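# Place bottles upright on ledges matching cap colour

## Task

Put every bottle upright on the wall ledge whose label strip is the same colour as that bottle's cap, so that the bottle's entire base rests on that ledge.

## Robot and tools

Robot: two seven-joint arms, left_arm and right_arm, each ending in a two-finger parallel gripper. left_arm sits on the +y side; arm names do not correspond to left or right in the camera pictures. Loose objects may occasionally get a brief outside shove.

Scene frame: origin on the plane z = 0, directly below the midpoint between the two arm bases, which are 0.70 m above it. +x points forward (the direction both arms face), +z up. All positions are in metres, all orientations are quaternions written w first (qw, qx, qy, qz).

Gripper frame: the fingers extend along the gripper's +z axis and close along its y axis. end_effector_position is the spot midway between the finger pads when closed, just under 1 cm short of the tips. While closing, the tips advance about 17 mm along +z, mostly while the pads are still more than 70 mm apart. Reported positions and orientations can be a few centimetres off, more when the arm is stretched.

Row format (used by every moving tool): 16 numbers. First left_arm: x, y, z, qw, qx, qy, qz, opening; then the same eight for right_arm. Both arms must always be included. x, y, z and the quaternion are an absolute target pose for the gripper in the scene frame, not an offset. opening runs from -1 (closed) to +1 (fully open, 0.145 m); it is a command, so 0 means half open. To leave a gripper unchanged, repeat its present command (shown in the "Tool commands" line, or else the last value you sent).

execute_actions(actions, cameras): actions is a list of actions; each action is a table of at most 15 rows, one row per 1/30 s control step; if fewer rows are given, the last row repeats until 15 steps (0.5 s) pass. Any target lying more than 0.6 m from that gripper's current position along any of the gripper's own axes makes the action rejected for both arms; a malformed action or a too-far first action (checked against the last reported state) rejects the whole call. An empty actions list just returns the state and images. cameras selects image sources: omitted, null or ["all"] gives all, [] gives none; an unknown name invalidates the call.

move(target, speed, blend, opening_speed, blocking, cameras): drives each gripper in a straight line from its current "Hand target" to the absolute pose(s) in target, which is one 16-number row or a list of up to 15 rows. speed: m/s, 0.002 to 1.1, default 0.25 (turning up to twice that in rad/s), one value or one per target. blend: corner rounding in metres for lists. opening_speed: rate of the commanded opening per second on the -1..+1 scale, at least 0.2. blocking=false returns after about 0.5 s while motion continues; a new move takes over from the old path. Paths do not avoid obstacles or the other arm, are capped at 10 s, and grippers can lag, stray or overshoot speed, especially at full stretch. The first target's opening is sent immediately; openings of later targets are applied on arrival once everything is still. The result adds a "move:" line: done (within 3 mm and 2 degrees), off_target, moving, held, fault, plus limits such as paced (pose clipped) or held (steps withheld). Done says nothing about contact.

wait(seconds 0 to 10): lets time pass while each arm keeps its last command; a running move continues. stop(): brakes a running move; fast moves need room to brake. zoom_image(camera, region): camera is cam_high or cam_low; region [x0, y0, x1, y1] in pixels from the top-left, at most 504 by 504. read_manual(section): returns only licence texts. finished_scene(scene): give the current scene's number; it ends the scene irreversibly, and the goal must still hold once the robot lets go.

Controller behaviour: each step, commanded orientation is clipped to within 32 degrees of the measured one, then damped inverse kinematics moves the joints, favouring position. One action may fall short; each result's "Hand target" shows where the arm is actually headed, so send the remainder next time. Keep a gripper's orientation by resending the same quaternion rather than the drifted reported one. An idle arm should receive, every call, the exact pose from the last result before it went idle, plus its desired opening. Large wrist turns can swing the elbow. The simulation keeps running between your replies, with arms holding their last commands.

Gripping: grip_measured uses the same -1..+1 scale; the last Joint positions entry per arm is the opening in metres. To hold something, command an opening well below grip_measured; further below squeezes harder (about 10 N per pad, objects up to about 11 cm). Closing fully takes at least 0.5 s; fast closing can crush harder.

Readings: Joint velocities show "within noise" when an arm is still. Joint torques follow Joint positions order (gripper excluded), include gravity, carry offsets and noise; positive means toward a larger joint value; torques 3 and 4 flip sign past ±28 N m. execute_actions results list end_effector_position at some steps. Motors heat when holding loads, stretched or pushing against something; MOTOR HOT appears at 85 °C, and at 100 °C an OVER-TEMPERATURE FAULT stops the arm for 30 to 60 s or longer.

Cameras: cam_high and cam_low, both 896x504, with pinhole-plus-radial calibrations given; real poses may differ by a couple of degrees and millimetres.

Avoid: collisions or pinching between the arms (the clearance check does not guard gripper against gripper, and closing on the other arm's fingers counts as pressing), knocking objects out of the work area, dropping things or releasing them while moving, fast impacts, and targets far beyond a contact, which press hard.

Each tool is called after "Call:" as name(argument=value, ...) on one line, values as JSON.

## Session

Call:
execute_actions(actions=[])

Call:
zoom_image(camera="cam_low", region=[320, 120, 660, 400])

Call:
zoom_image(camera="cam_high", region=[420, 190, 690, 420])

Scene clock: 0.00 s.
left_arm: end_effector_position=(+0.2239, +0.1828, +0.6144) grip_measured=+1.00 end_effector_quat_wxyz=(-0.319, +0.395, -0.515, +0.691) | right_arm: end_effector_position=(+0.4009, -0.1655, +0.3728) grip_measured=+1.00 end_effector_quat_wxyz=(+0.260, +0.265, +0.837, +0.401)
Joint positions: left_arm=[-1.106 0.942 0.535 2.339 -0.48 -0.199 -0.367 0.145] | right_arm=[0.583 0.619 -0.841 0.925 -1.182 -0.496 -0.047 0.145]
Joint velocities: within noise
Joint torques (N m): no reading
Motor temperatures (°C): left_arm=[20 21 22 20 21 23 21] | right_arm=[20 22 22 19 20 19 21]
Hand target: left_arm +0.2239, +0.1828, +0.6144; -0.319, +0.395, -0.515, +0.691 | right_arm +0.4009, -0.1655, +0.3728; +0.260, +0.265, +0.837, +0.401
Tool commands: left_gripper/opening=+1.0 right_gripper/opening=+1.0

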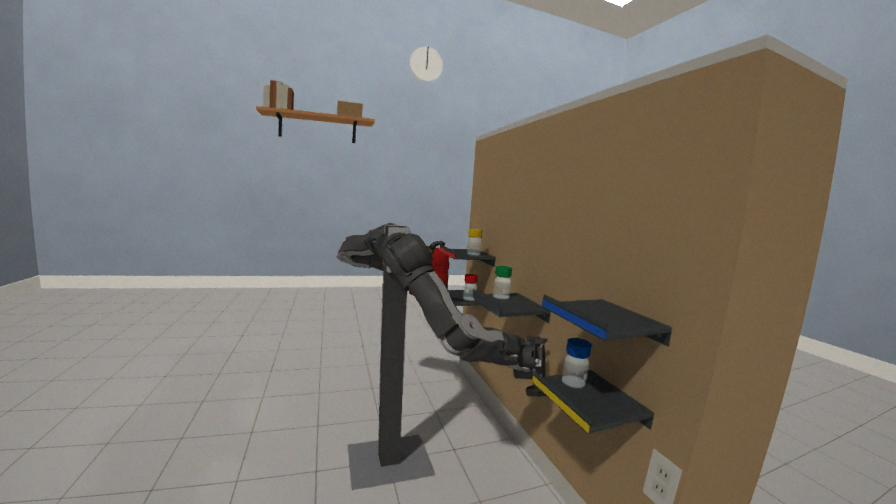

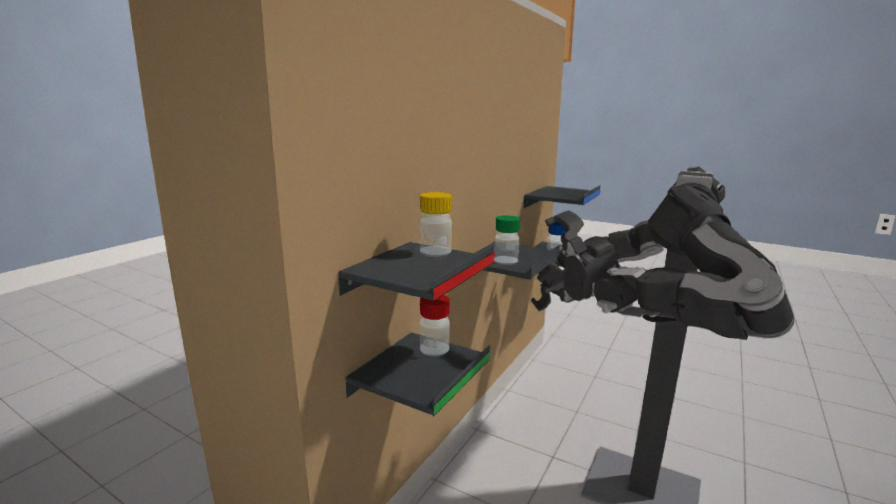

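Scaled by 1.482 from the camera's 896x504 image, which has a finer 1280x720 frame.

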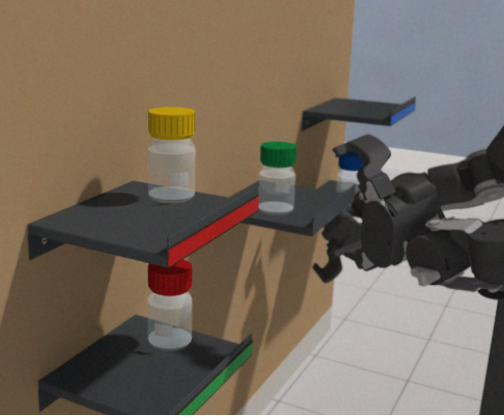

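Scaled by 1.867 from the camera's 896x504 image, which has a finer 1280x720 frame.

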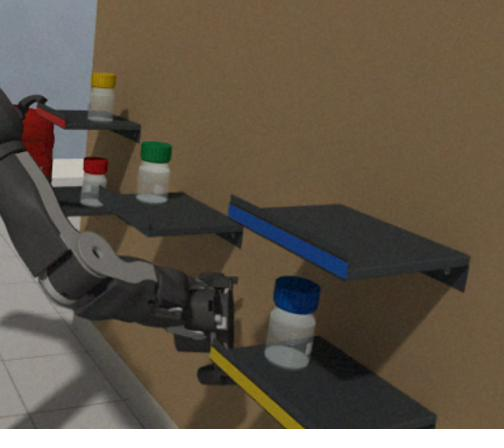

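Call:
move(target=[[0.2239,0.1828,0.6144,-0.319,0.395,-0.515,0.691,1,0.28,-0.19,0.31,0.260,0.265,0.837,0.401,1],[0.2239,0.1828,0.6144,-0.319,0.395,-0.515,0.691,1,0.26,-0.17,0.26,0,0.924,0,0.3827,0.4]], speed=0.2)

Scene clock: 52.30 s.
left_arm: end_effector_position=(+0.2239, +0.1828, +0.6144) grip_measured=+1.00 end_effector_quat_wxyz=(-0.319, +0.395, -0.515, +0.691) | right_arm: end_effector_position=(+0.2594, -0.1693, +0.2593) grip_measured=+0.40 end_effector_quat_wxyz=(+0.000, +0.924, +0.001, +0.383)
Joint positions: left_arm=[-1.106 0.942 0.535 2.339 -0.48 -0.199 -0.367 0.145] | right_arm=[-0.196 0.079 -0.034 1.25 0.085 0.267 -0.005 0.105]
Joint velocities: within noise
Joint torques (N m): left_arm=[0.12 2.33 1.83 3.58 0.22 -0.15 -0.37] | right_arm=[2.2 0.7 0.49 4.31 0.19 -0.2 0.04]
Motor temperatures (°C): left_arm=[20 21 23 22 21 23 21] | right_arm=[22 23 23 19 20 19 21]
Hand target: left_arm +0.2239, +0.1829, +0.6144; -0.319, +0.395, -0.515, +0.691 | right_arm +0.2599, -0.1699, +0.2599; +0.000, +0.924, +0.000, +0.383
Off the commanded pose: left_arm 0.000 m, 0 deg | right_arm 0.001 m, 0 deg.
move: done

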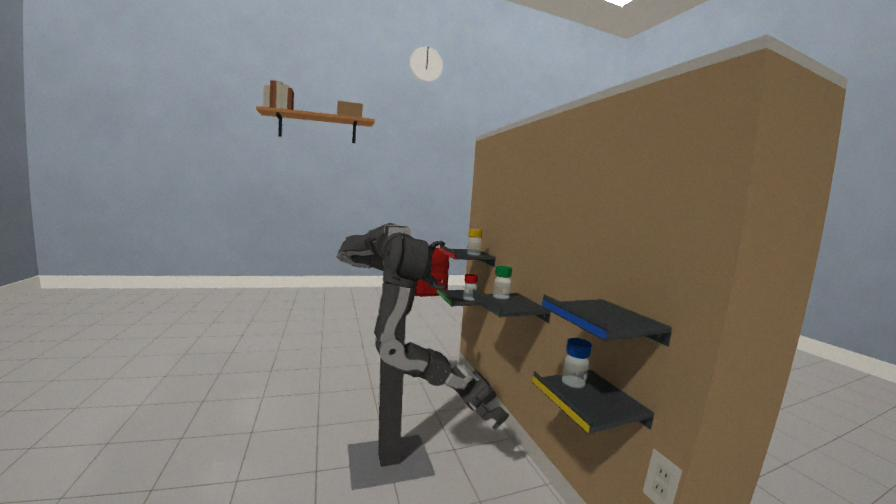

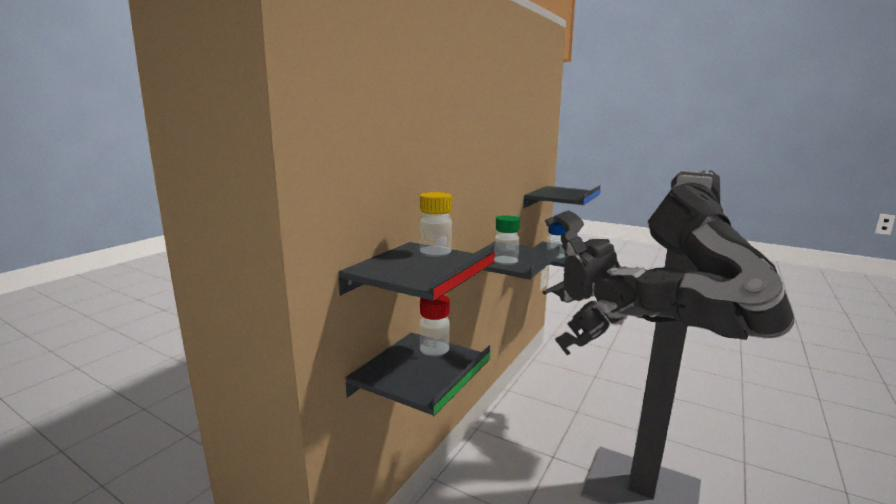

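Call:
move(target=[[0.23,0.30,0.62,0,0.7771,0,0.6293,0.4,0.245,-0.27,0.37,0,0.924,0,0.3827,0.4],[0.235,0.335,0.66,0,0.7771,0,0.6293,0.4,0.245,-0.34,0.48,0,0.7771,0,0.6293,0.4]], speed=0.15)

Call:
zoom_image(camera="cam_high", region=[510, 310, 610, 410])

Call:
zoom_image(camera="cam_low", region=[390, 160, 590, 320])

Scene clock: 79.03 s.
left_arm: end_effector_position=(+0.2348, +0.3358, +0.6601) grip_measured=+0.40 end_effector_quat_wxyz=(-0.002, +0.776, +0.002, +0.630) | right_arm: end_effector_position=(+0.2452, -0.3396, +0.4798) grip_measured=+0.40 end_effector_quat_wxyz=(+0.001, +0.778, +0.000, +0.628)
Joint positions: left_arm=[-1.41 0.873 1.484 2.207 1.497 0.297 0.056 0.105] | right_arm=[-0.611 0.482 0.594 1.782 0.611 0.089 0.399 0.105]
Joint velocities: within noise
Joint torques (N m): left_arm=[-0.36 1.67 3.07 0.44 0.22 -0.52 0.23] | right_arm=[0.25 4.42 3.14 2.89 0.42 -0.49 0.16]
Motor temperatures (°C): left_arm=[20 21 23 22 21 23 21] | right_arm=[21 23 22 20 20 19 21]
Hand target: left_arm +0.2350, +0.3350, +0.6600; +0.000, +0.777, +0.000, +0.629 | right_arm +0.2450, -0.3400, +0.4800; +0.000, +0.777, +0.000, +0.629
Off the commanded pose: left_arm 0.001 m, 0 deg | right_arm 0.000 m, 0 deg.
joint sent to its limit (left arm) — joint 1 (shoulder pitch), lower limit. The joint targets still meet the commanded pose.
move: done

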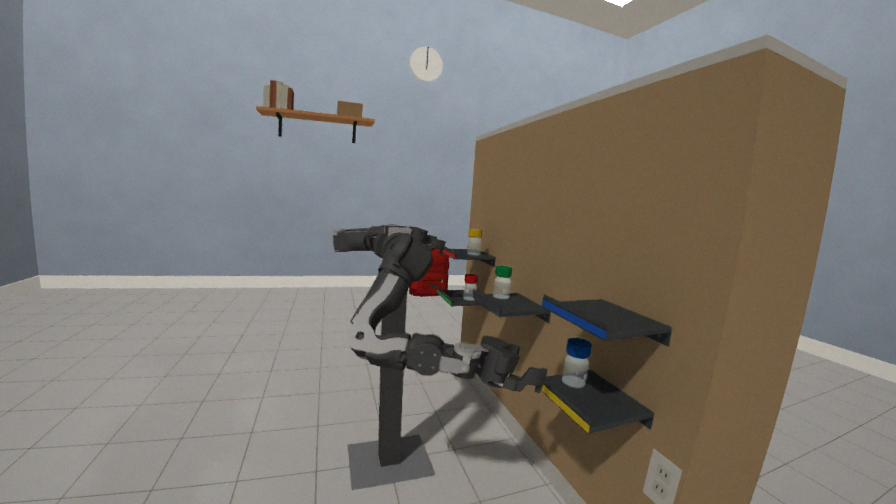

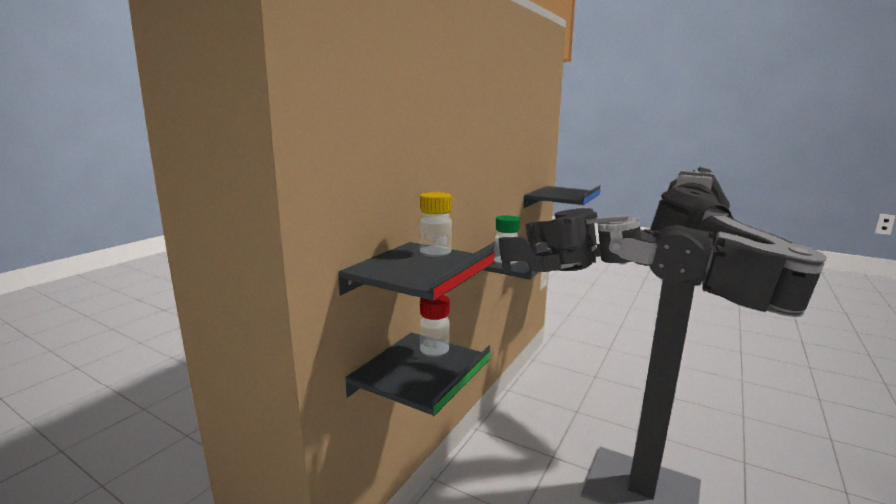

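Scaled by 5.040 from the camera's 896x504 image, which has a finer 1280x720 frame.

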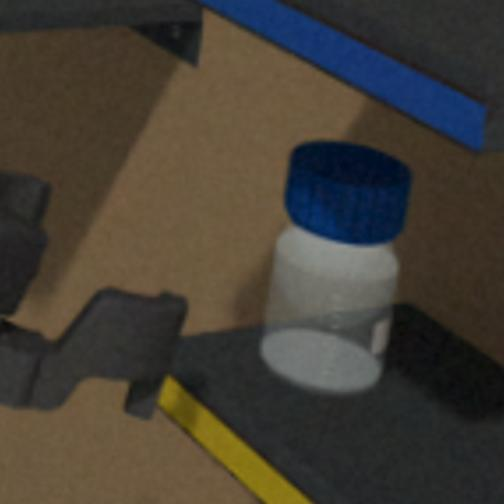

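Scaled by 2.520 from the camera's 896x504 image, which has a finer 1280x720 frame.

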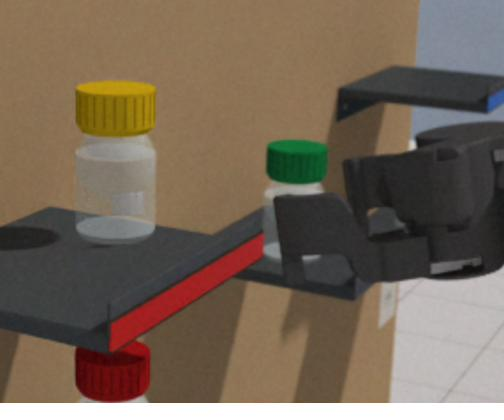

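Call:
move(target=[[0.25,0.335,0.69,0,0.7771,0,0.6293,0.4,0.25,-0.342,0.488,0,0.7771,0,0.6293,0.4],[0.315,0.333,0.688,-0.0549,0.7742,0.0678,0.6269,0.4,0.32,-0.345,0.488,0.0549,0.7742,-0.0678,0.6269,0.4]], speed=0.1)

Call:
zoom_image(camera="cam_high", region=[510, 310, 610, 410])

Call:
zoom_image(camera="cam_low", region=[390, 160, 590, 320])

Call:
zoom_image(camera="cam_high", region=[420, 210, 500, 290])

Scene clock: 96.37 s.
left_arm: end_effector_position=(+0.3155, +0.3315, +0.6908) grip_measured=+0.40 end_effector_quat_wxyz=(-0.055, +0.772, +0.064, +0.630) | right_arm: end_effector_position=(+0.3206, -0.3447, +0.4910) grip_measured=+0.40 end_effector_quat_wxyz=(+0.054, +0.771, -0.065, +0.631)
Joint positions: left_arm=[-0.499 1.264 0.839 2.083 1.584 0.583 -0.517 0.105] | right_arm=[-0.225 0.486 0.399 1.692 0.507 0.275 0.124 0.105]
Joint velocities: within noise
Joint torques (N m): left_arm=[3.73 4.68 1.94 0.57 -0.02 -0.47 -0.04] | right_arm=[2.15 4.13 1.72 3.23 0.12 -0.31 -0.12]
Motor temperatures (°C): left_arm=[20 21 24 21 21 24 21] | right_arm=[21 23 23 20 20 20 21]
Hand target: left_arm +0.3150, +0.3330, +0.6880; -0.055, +0.774, +0.068, +0.627 | right_arm +0.3200, -0.3450, +0.4880; +0.055, +0.774, -0.068, +0.627
Off the commanded pose: left_arm 0.003 m, 1 deg | right_arm 0.003 m, 1 deg.
joint sent to its limit (left arm) — joint 5 (forearm roll), upper limit. The joint targets still meet the commanded pose.
move: done

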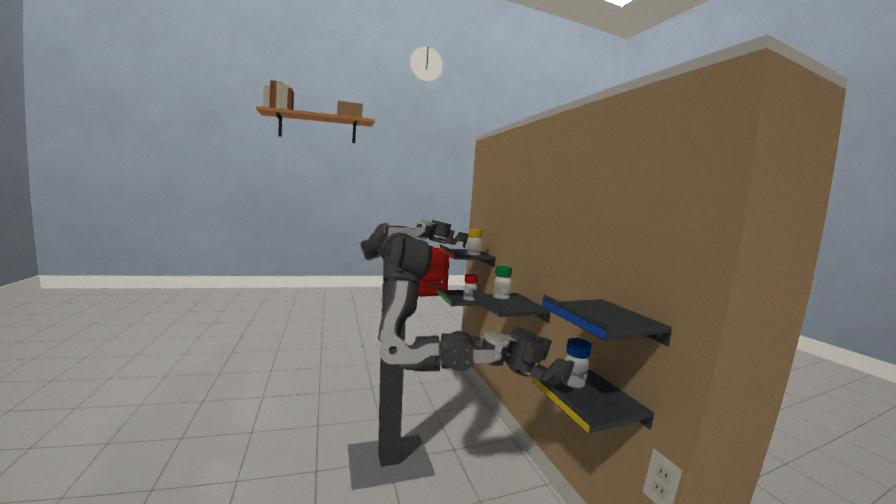

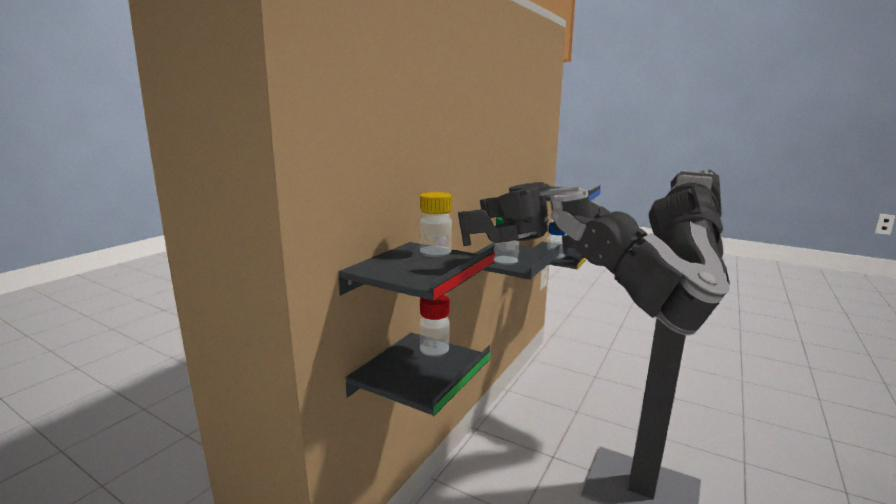

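Scaled by 5.040 from the camera's 896x504 image, which has a finer 1280x720 frame.

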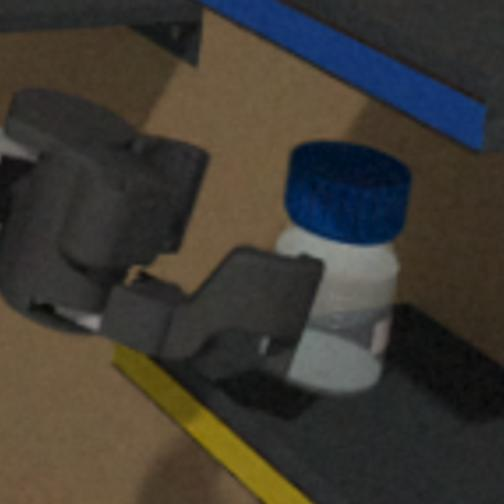

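Scaled by 2.520 from the camera's 896x504 image, which has a finer 1280x720 frame.

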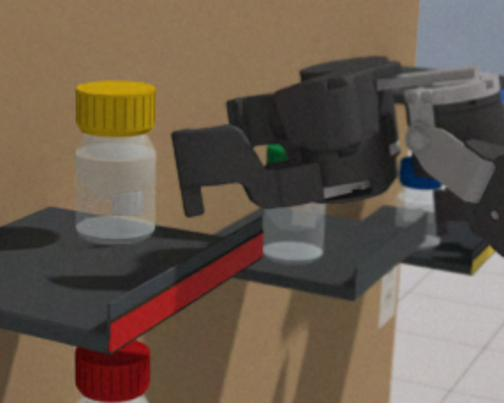

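Scaled by 6.300 from the camera's 896x504 image, which has a finer 1280x720 frame.

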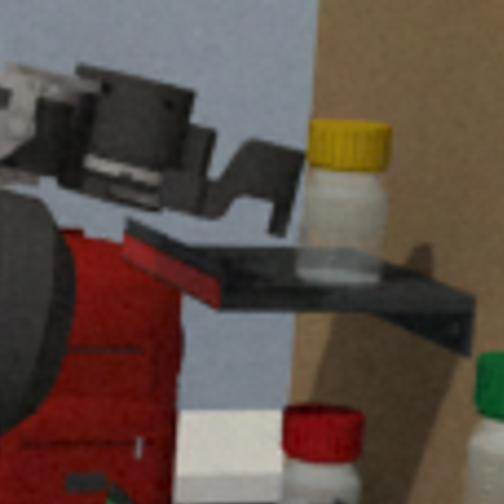

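Call:
move(target=[[0.386,0.343,0.683,-0.0549,0.7742,0.0678,0.6269,0.4,0.378,-0.353,0.486,0.0549,0.7742,-0.0678,0.6269,0.4]], speed=0.06)

Call:
zoom_image(camera="cam_high", region=[510, 310, 610, 410])

Call:
zoom_image(camera="cam_low", region=[390, 160, 590, 320])

Call:
zoom_image(camera="cam_high", region=[420, 210, 500, 290])

Scene clock: 115.63 s.
left_arm: end_effector_position=(+0.3856, +0.3439, +0.6849) grip_measured=+0.40 end_effector_quat_wxyz=(-0.056, +0.772, +0.070, +0.629) | right_arm: end_effector_position=(+0.3779, -0.3540, +0.4872) grip_measured=+0.40 end_effector_quat_wxyz=(+0.056, +0.773, -0.071, +0.628)
Joint positions: left_arm=[0.543 1.291 -0.243 1.742 1.474 0.529 -0.468 0.105] | right_arm=[0.079 0.514 0.26 1.421 0.45 0.277 0.123 0.105]
Joint velocities: within noise
Joint torques (N m): left_arm=[6.34 5.39 2.54 1.03 -0.11 -0.49 0.24] | right_arm=[3.81 5.66 1.13 3.4 0.13 -0.53 0.14]
Motor temperatures (°C): left_arm=[21 22 24 21 21 24 21] | right_arm=[21 23 22 20 20 20 21]
Hand target: left_arm +0.3860, +0.3430, +0.6830; -0.055, +0.774, +0.068, +0.627 | right_arm +0.3780, -0.3530, +0.4861; +0.055, +0.774, -0.068, +0.627
Off the commanded pose: left_arm 0.002 m, 0 deg | right_arm 0.002 m, 0 deg.
move: done

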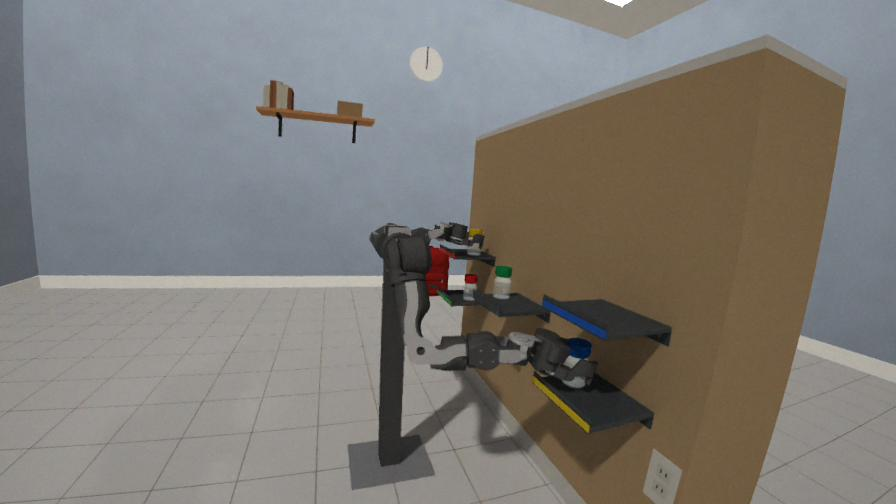

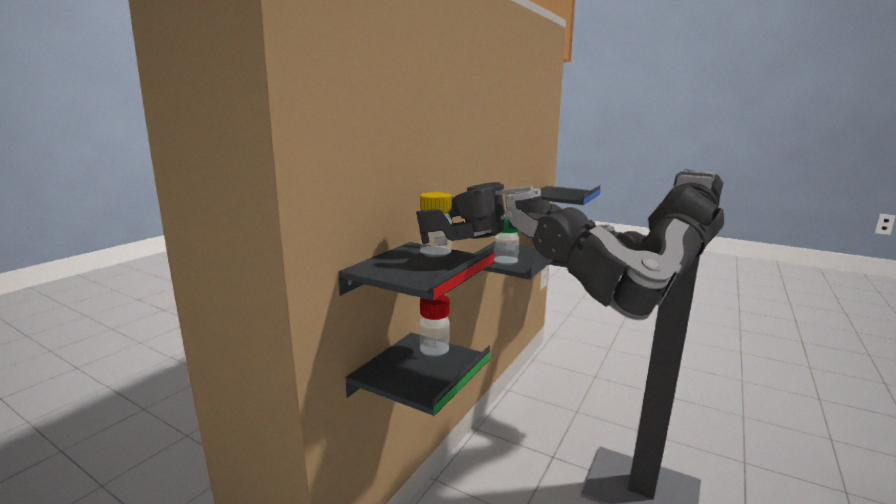

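Scaled by 5.040 from the camera's 896x504 image, which has a finer 1280x720 frame.

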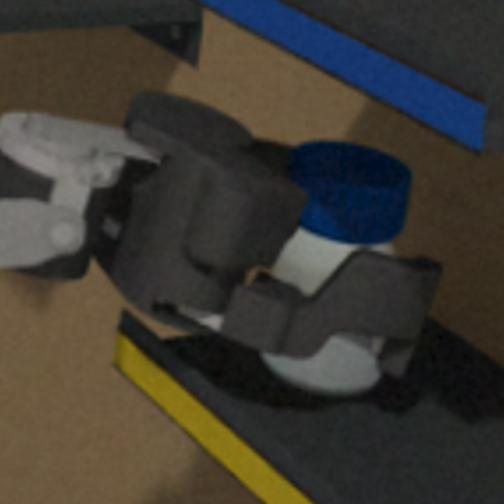

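Scaled by 2.520 from the camera's 896x504 image, which has a finer 1280x720 frame.

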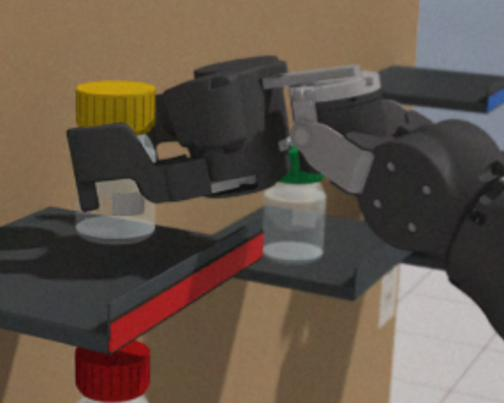

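Scaled by 6.300 from the camera's 896x504 image, which has a finer 1280x720 frame.

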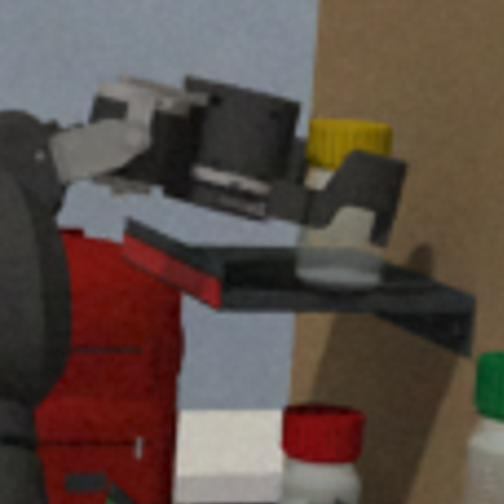

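Call:
move(target=[[0.386,0.343,0.682,-0.0549,0.7742,0.0678,0.6269,-0.5,0.378,-0.353,0.485,0.0549,0.7742,-0.0678,0.6269,-0.5]], opening_speed=0.4)

Call:
zoom_image(camera="cam_high", region=[510, 310, 610, 410])

Call:
zoom_image(camera="cam_low", region=[390, 160, 590, 320])

Scene clock: 125.73 s.
left_arm: end_effector_position=(+0.3857, +0.3434, +0.6850) grip_measured=-0.24 end_effector_quat_wxyz=(-0.055, +0.772, +0.069, +0.630) | right_arm: end_effector_position=(+0.3780, -0.3540, +0.4868) grip_measured=-0.25 end_effector_quat_wxyz=(+0.056, +0.773, -0.070, +0.628)
Joint positions: left_arm=[0.543 1.291 -0.243 1.742 1.473 0.529 -0.464 0.058] | right_arm=[0.079 0.514 0.26 1.418 0.449 0.273 0.125 0.057]
Joint velocities: within noise
Joint torques (N m): left_arm=[5.13 5.47 2.67 1.11 -0.11 -0.64 0.16] | right_arm=[3.92 5.37 1.18 3.26 0.14 -0.54 0.17]
Motor temperatures (°C): left_arm=[21 22 24 21 21 24 21] | right_arm=[21 23 22 20 20 20 21]
Hand target: left_arm +0.3860, +0.3429, +0.6820; -0.055, +0.774, +0.068, +0.627 | right_arm +0.3780, -0.3530, +0.4850; +0.055, +0.774, -0.068, +0.627
Off the commanded pose: left_arm 0.003 m, 0 deg | right_arm 0.002 m, 0 deg.
move: done

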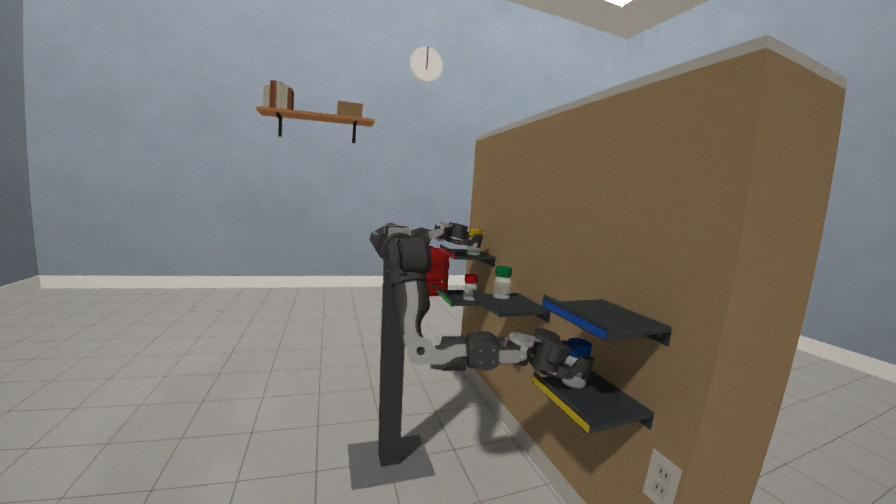

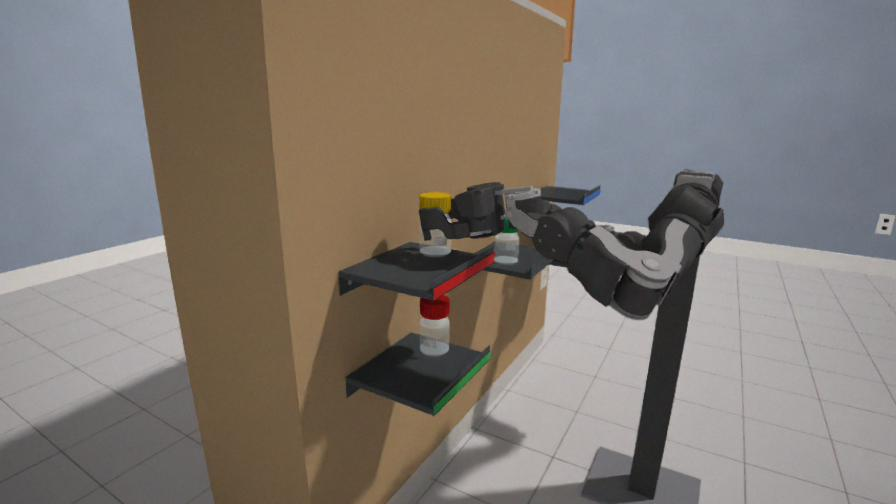

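Scaled by 5.040 from the camera's 896x504 image, which has a finer 1280x720 frame.

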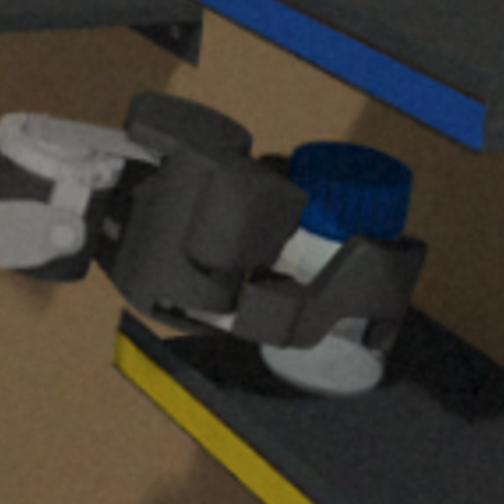

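Scaled by 2.520 from the camera's 896x504 image, which has a finer 1280x720 frame.

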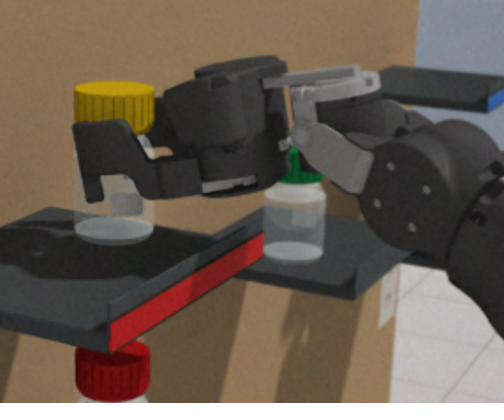

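Call:
zoom_image(camera="cam_high", region=[450, 240, 560, 340])

Scaled by 4.582 from the camera's 896x504 image, which has a finer 1280x720 frame.

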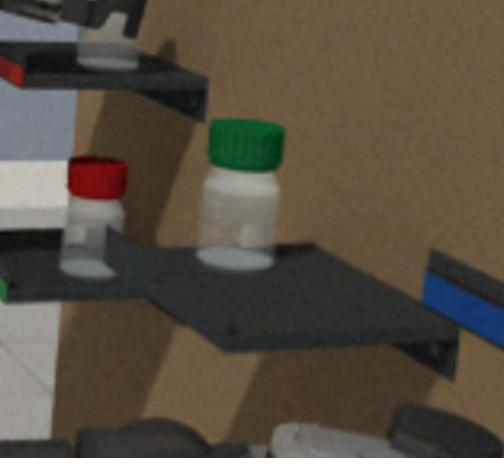

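Call:
move(target=[[0.386,0.343,0.73,-0.0549,0.7742,0.0678,0.6269,-0.5,0.378,-0.353,0.519,0.0549,0.7742,-0.0678,0.6269,-0.5]], speed=0.05)

Call:
zoom_image(camera="cam_high", region=[510, 280, 640, 410])

Call:
zoom_image(camera="cam_low", region=[390, 140, 590, 300])

Scene clock: 164.97 s.
left_arm: end_effector_position=(+0.3853, +0.3427, +0.7304) grip_measured=-0.24 end_effector_quat_wxyz=(-0.054, +0.775, +0.066, +0.626) | right_arm: end_effector_position=(+0.3778, -0.3512, +0.5147) grip_measured=-0.25 end_effector_quat_wxyz=(+0.052, +0.778, -0.066, +0.622)
Joint positions: left_arm=[0.813 1.23 -0.274 1.698 1.494 0.772 -0.498 0.058] | right_arm=[0.094 0.531 0.298 1.526 0.455 0.421 0.125 0.057]
Joint velocities: within noise
Joint torques (N m): left_arm=[6.55 3.78 2.71 0.99 -0.1 -0.72 -0.05] | right_arm=[4.44 5.63 3.26 4.68 0.21 -0.54 -0.06]
Motor temperatures (°C): left_arm=[22 23 24 21 21 24 21] | right_arm=[22 24 22 20 20 20 21]
Hand target: left_arm +0.3860, +0.3430, +0.7301; -0.055, +0.774, +0.068, +0.627 | right_arm +0.3780, -0.3531, +0.5190; +0.055, +0.774, -0.068, +0.627
Off the commanded pose: left_arm 0.001 m, 0 deg | right_arm 0.005 m, 1 deg.
move: off_target (right_arm)

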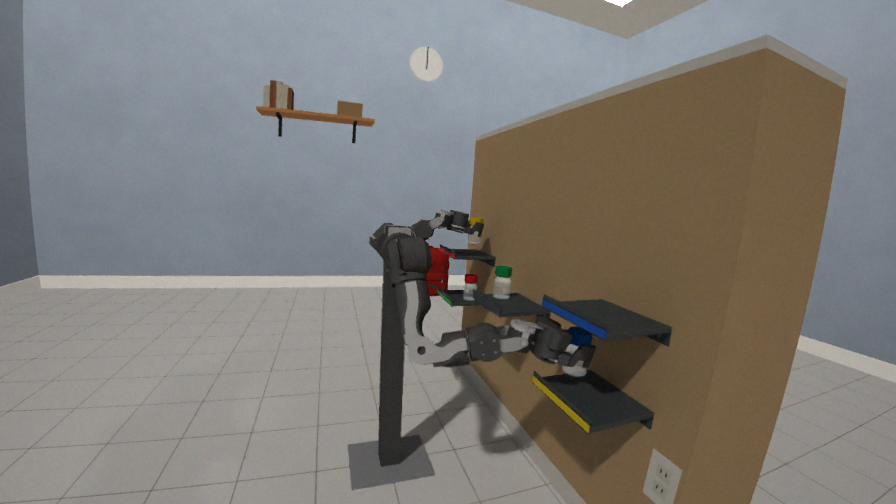

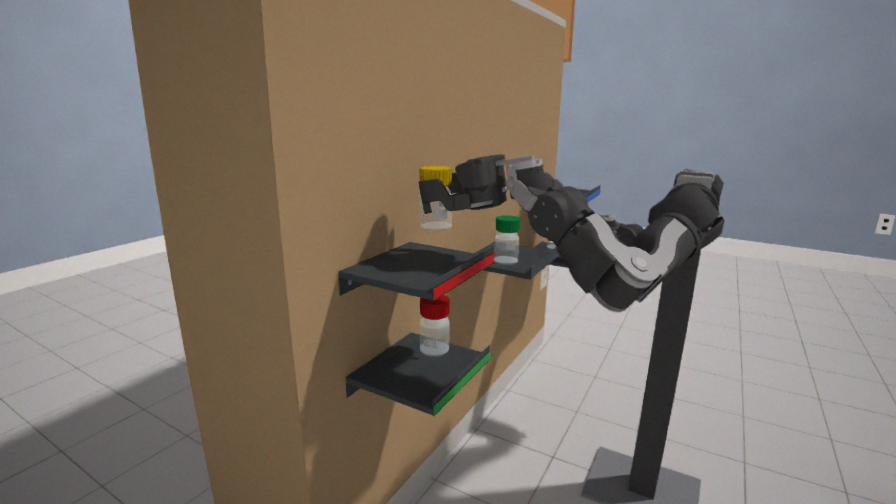

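Scaled by 3.877 from the camera's 896x504 image, which has a finer 1280x720 frame.

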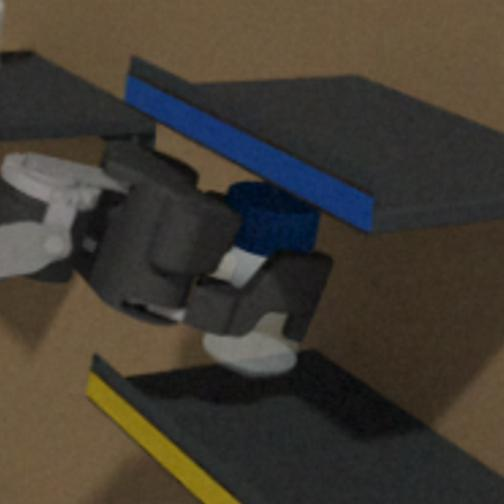

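Scaled by 2.520 from the camera's 896x504 image, which has a finer 1280x720 frame.

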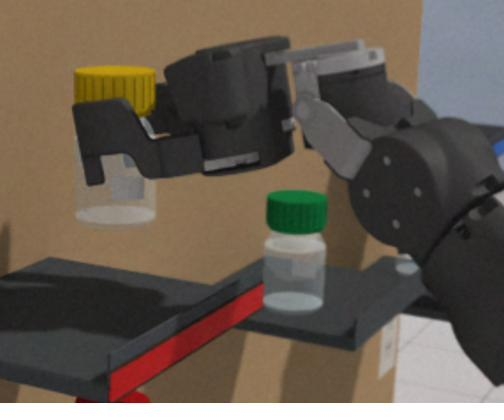

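Call:
move(target=[[0.315,0.30,0.745,0,0.7771,0,0.6293,-0.5,0.375,-0.353,0.528,0.0549,0.7742,-0.0678,0.6269,-0.5],[0.30,0.17,0.745,0.1092,0.7653,-0.1349,0.6197,-0.5,0.245,-0.34,0.527,0.0549,0.7742,-0.0678,0.6269,-0.5],[0.32,0.05,0.735,0.1629,0.7506,-0.2011,0.6078,-0.5,0.237,-0.345,0.63,0,0.7771,0,0.6293,-0.5],[0.365,-0.055,0.70,0.1629,0.7506,-0.2011,0.6078,-0.5,0.24,-0.35,0.735,0,0.7771,0,0.6293,-0.5]], speed=0.1, blend=[0.005,0.01,0.015,0])

Call:
zoom_image(camera="cam_high", region=[430, 200, 680, 400])

Call:
zoom_image(camera="cam_low", region=[440, 140, 640, 300])

Scene clock: 190.57 s.
left_arm: end_effector_position=(+0.3645, -0.0553, +0.6980) grip_measured=-0.24 end_effector_quat_wxyz=(+0.162, +0.753, -0.203, +0.605) | right_arm: end_effector_position=(+0.2405, -0.3493, +0.7336) grip_measured=-0.25 end_effector_quat_wxyz=(-0.001, +0.753, +0.003, +0.658)
Joint positions: left_arm=[1.148 0.203 -0.917 1.844 1.479 0.748 -1.016 0.058] | right_arm=[-0.914 1.009 1.564 2.084 1.514 0.785 0.078 0.057]
Joint velocities: within noise
Joint torques (N m): left_arm=[9.22 -0.54 2.86 1.83 -0.4 -0.59 0.2] | right_arm=[0.54 4.44 3.99 0.46 0.25 -0.4 -0.14]
Motor temperatures (°C): left_arm=[23 23 25 21 21 24 21] | right_arm=[22 24 23 21 20 20 21]
Hand target: left_arm +0.3650, -0.0550, +0.7001; +0.163, +0.751, -0.201, +0.608 | right_arm +0.2403, -0.3500, +0.7346; +0.000, +0.753, +0.002, +0.658
Off the commanded pose: left_arm 0.002 m, 1 deg | right_arm 0.002 m, 4 deg.
joint sent to its limit (right arm) — joint 3 (upper arm roll), upper limit; joint 6 (wrist pitch), upper limit. The joint targets are off in orientation, not in position.
move: off_target (right_arm)

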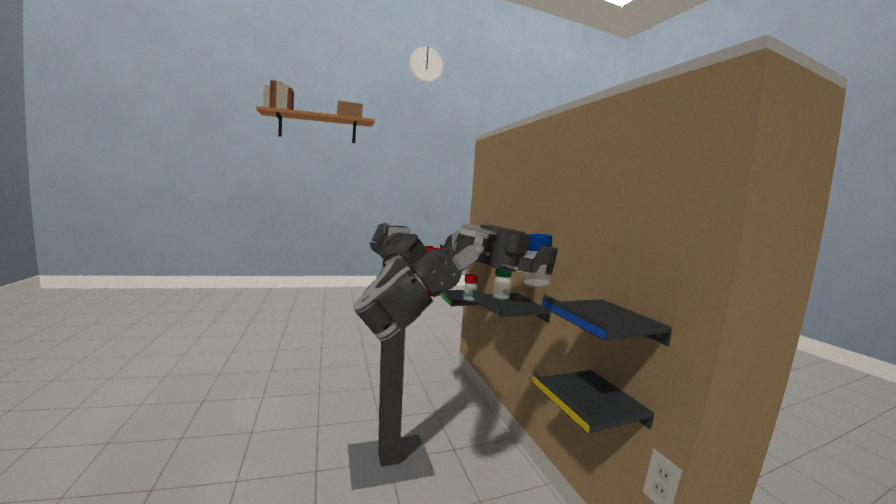

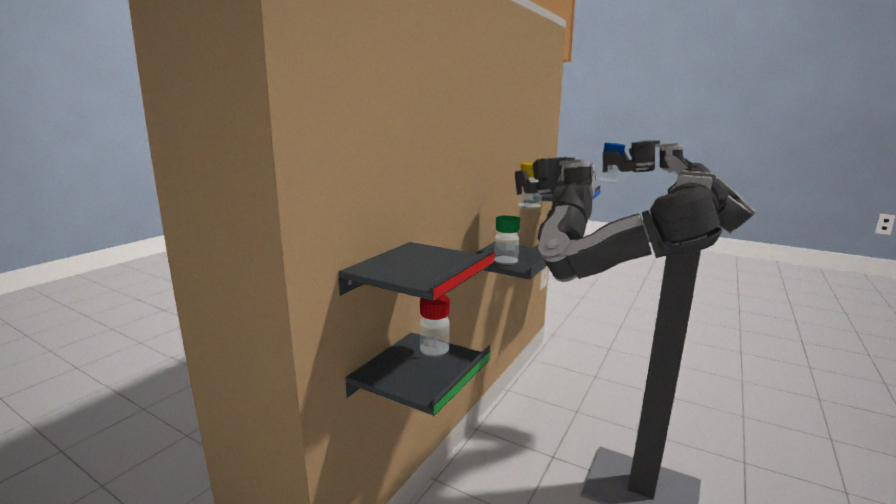

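Scaled by 2.016 from the camera's 896x504 image, which has a finer 1280x720 frame.

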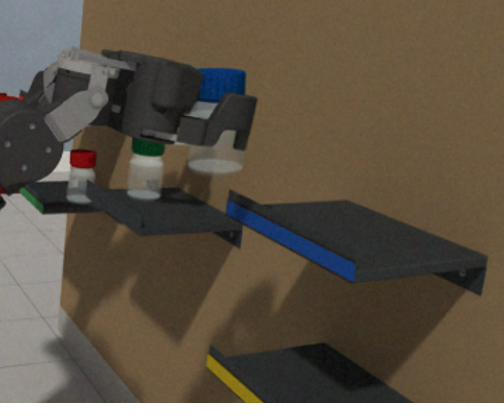

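Scaled by 2.520 from the camera's 896x504 image, which has a finer 1280x720 frame.

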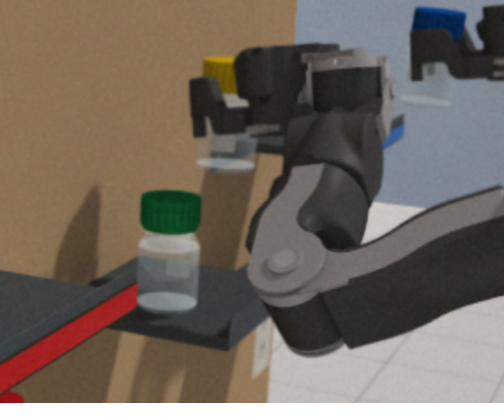

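Call:
move(target=[[0.366,-0.055,0.67,0.1629,0.7506,-0.2011,0.6078,-0.5,0.31,-0.365,0.738,0.0549,0.7742,-0.0678,0.6269,-0.5],[0.368,-0.055,0.598,0.1629,0.7506,-0.2011,0.6078,-0.5,0.38,-0.38,0.735,0.0549,0.7742,-0.0678,0.6269,-0.5]], speed=0.08, blend=0.005)

Call:
zoom_image(camera="cam_high", region=[430, 200, 680, 400])

Call:
zoom_image(camera="cam_low", region=[440, 140, 640, 300])

Scene clock: 207.47 s.
left_arm: end_effector_position=(+0.3677, -0.0546, +0.5969) grip_measured=-0.24 end_effector_quat_wxyz=(+0.161, +0.753, -0.202, +0.605) | right_arm: end_effector_position=(+0.3799, -0.3807, +0.7336) grip_measured=-0.25 end_effector_quat_wxyz=(+0.055, +0.776, -0.070, +0.624)
Joint positions: left_arm=[0.913 0.312 -1.132 1.8 1.145 0.457 -0.793 0.058] | right_arm=[0.769 1.312 -0.229 1.576 1.432 0.755 -0.298 0.057]
Joint velocities: within noise
Joint torques (N m): left_arm=[8.37 -0.8 2.58 2.84 -0.39 -0.75 0.23] | right_arm=[4.65 5.53 4.03 1.36 -0.12 -0.54 0.17]
Motor temperatures (°C): left_arm=[25 22 25 21 22 24 21] | right_arm=[21 24 23 20 20 20 21]
Hand target: left_arm +0.3680, -0.0549, +0.5979; +0.163, +0.751, -0.201, +0.608 | right_arm +0.3800, -0.3800, +0.7349; +0.055, +0.774, -0.068, +0.627
Off the commanded pose: left_arm 0.001 m, 0 deg | right_arm 0.002 m, 0 deg.
move: done

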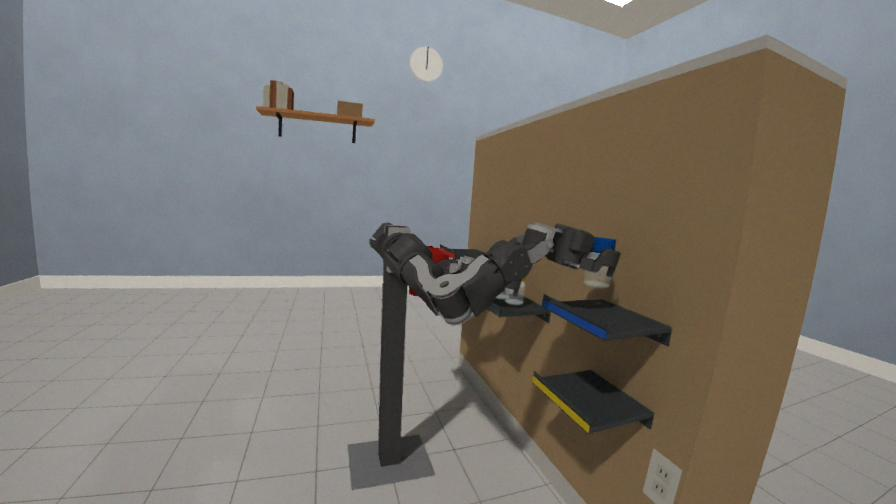

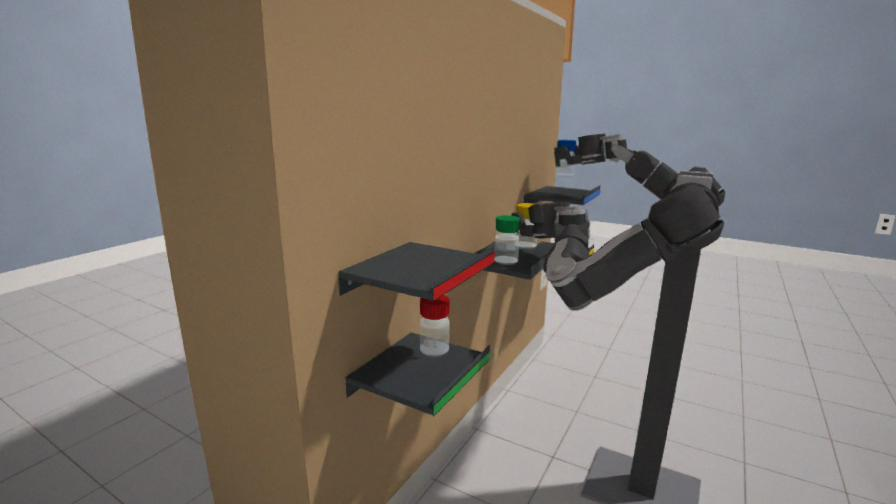

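Scaled by 2.016 from the camera's 896x504 image, which has a finer 1280x720 frame.

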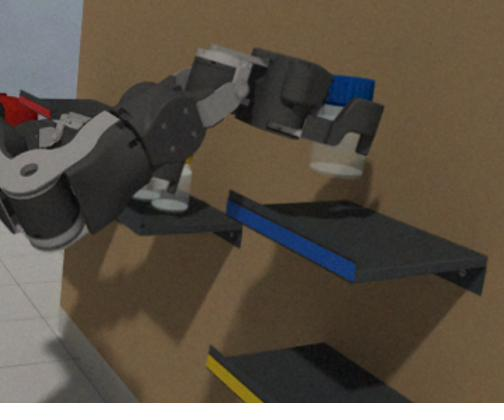

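Scaled by 2.520 from the camera's 896x504 image, which has a finer 1280x720 frame.

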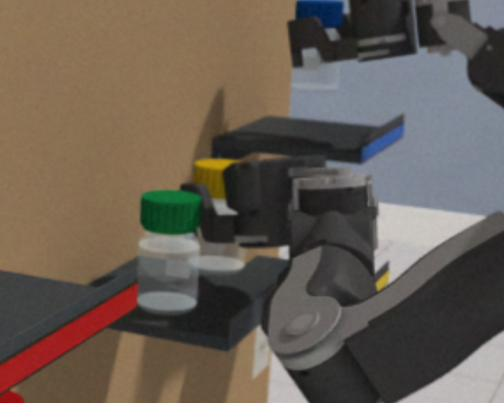

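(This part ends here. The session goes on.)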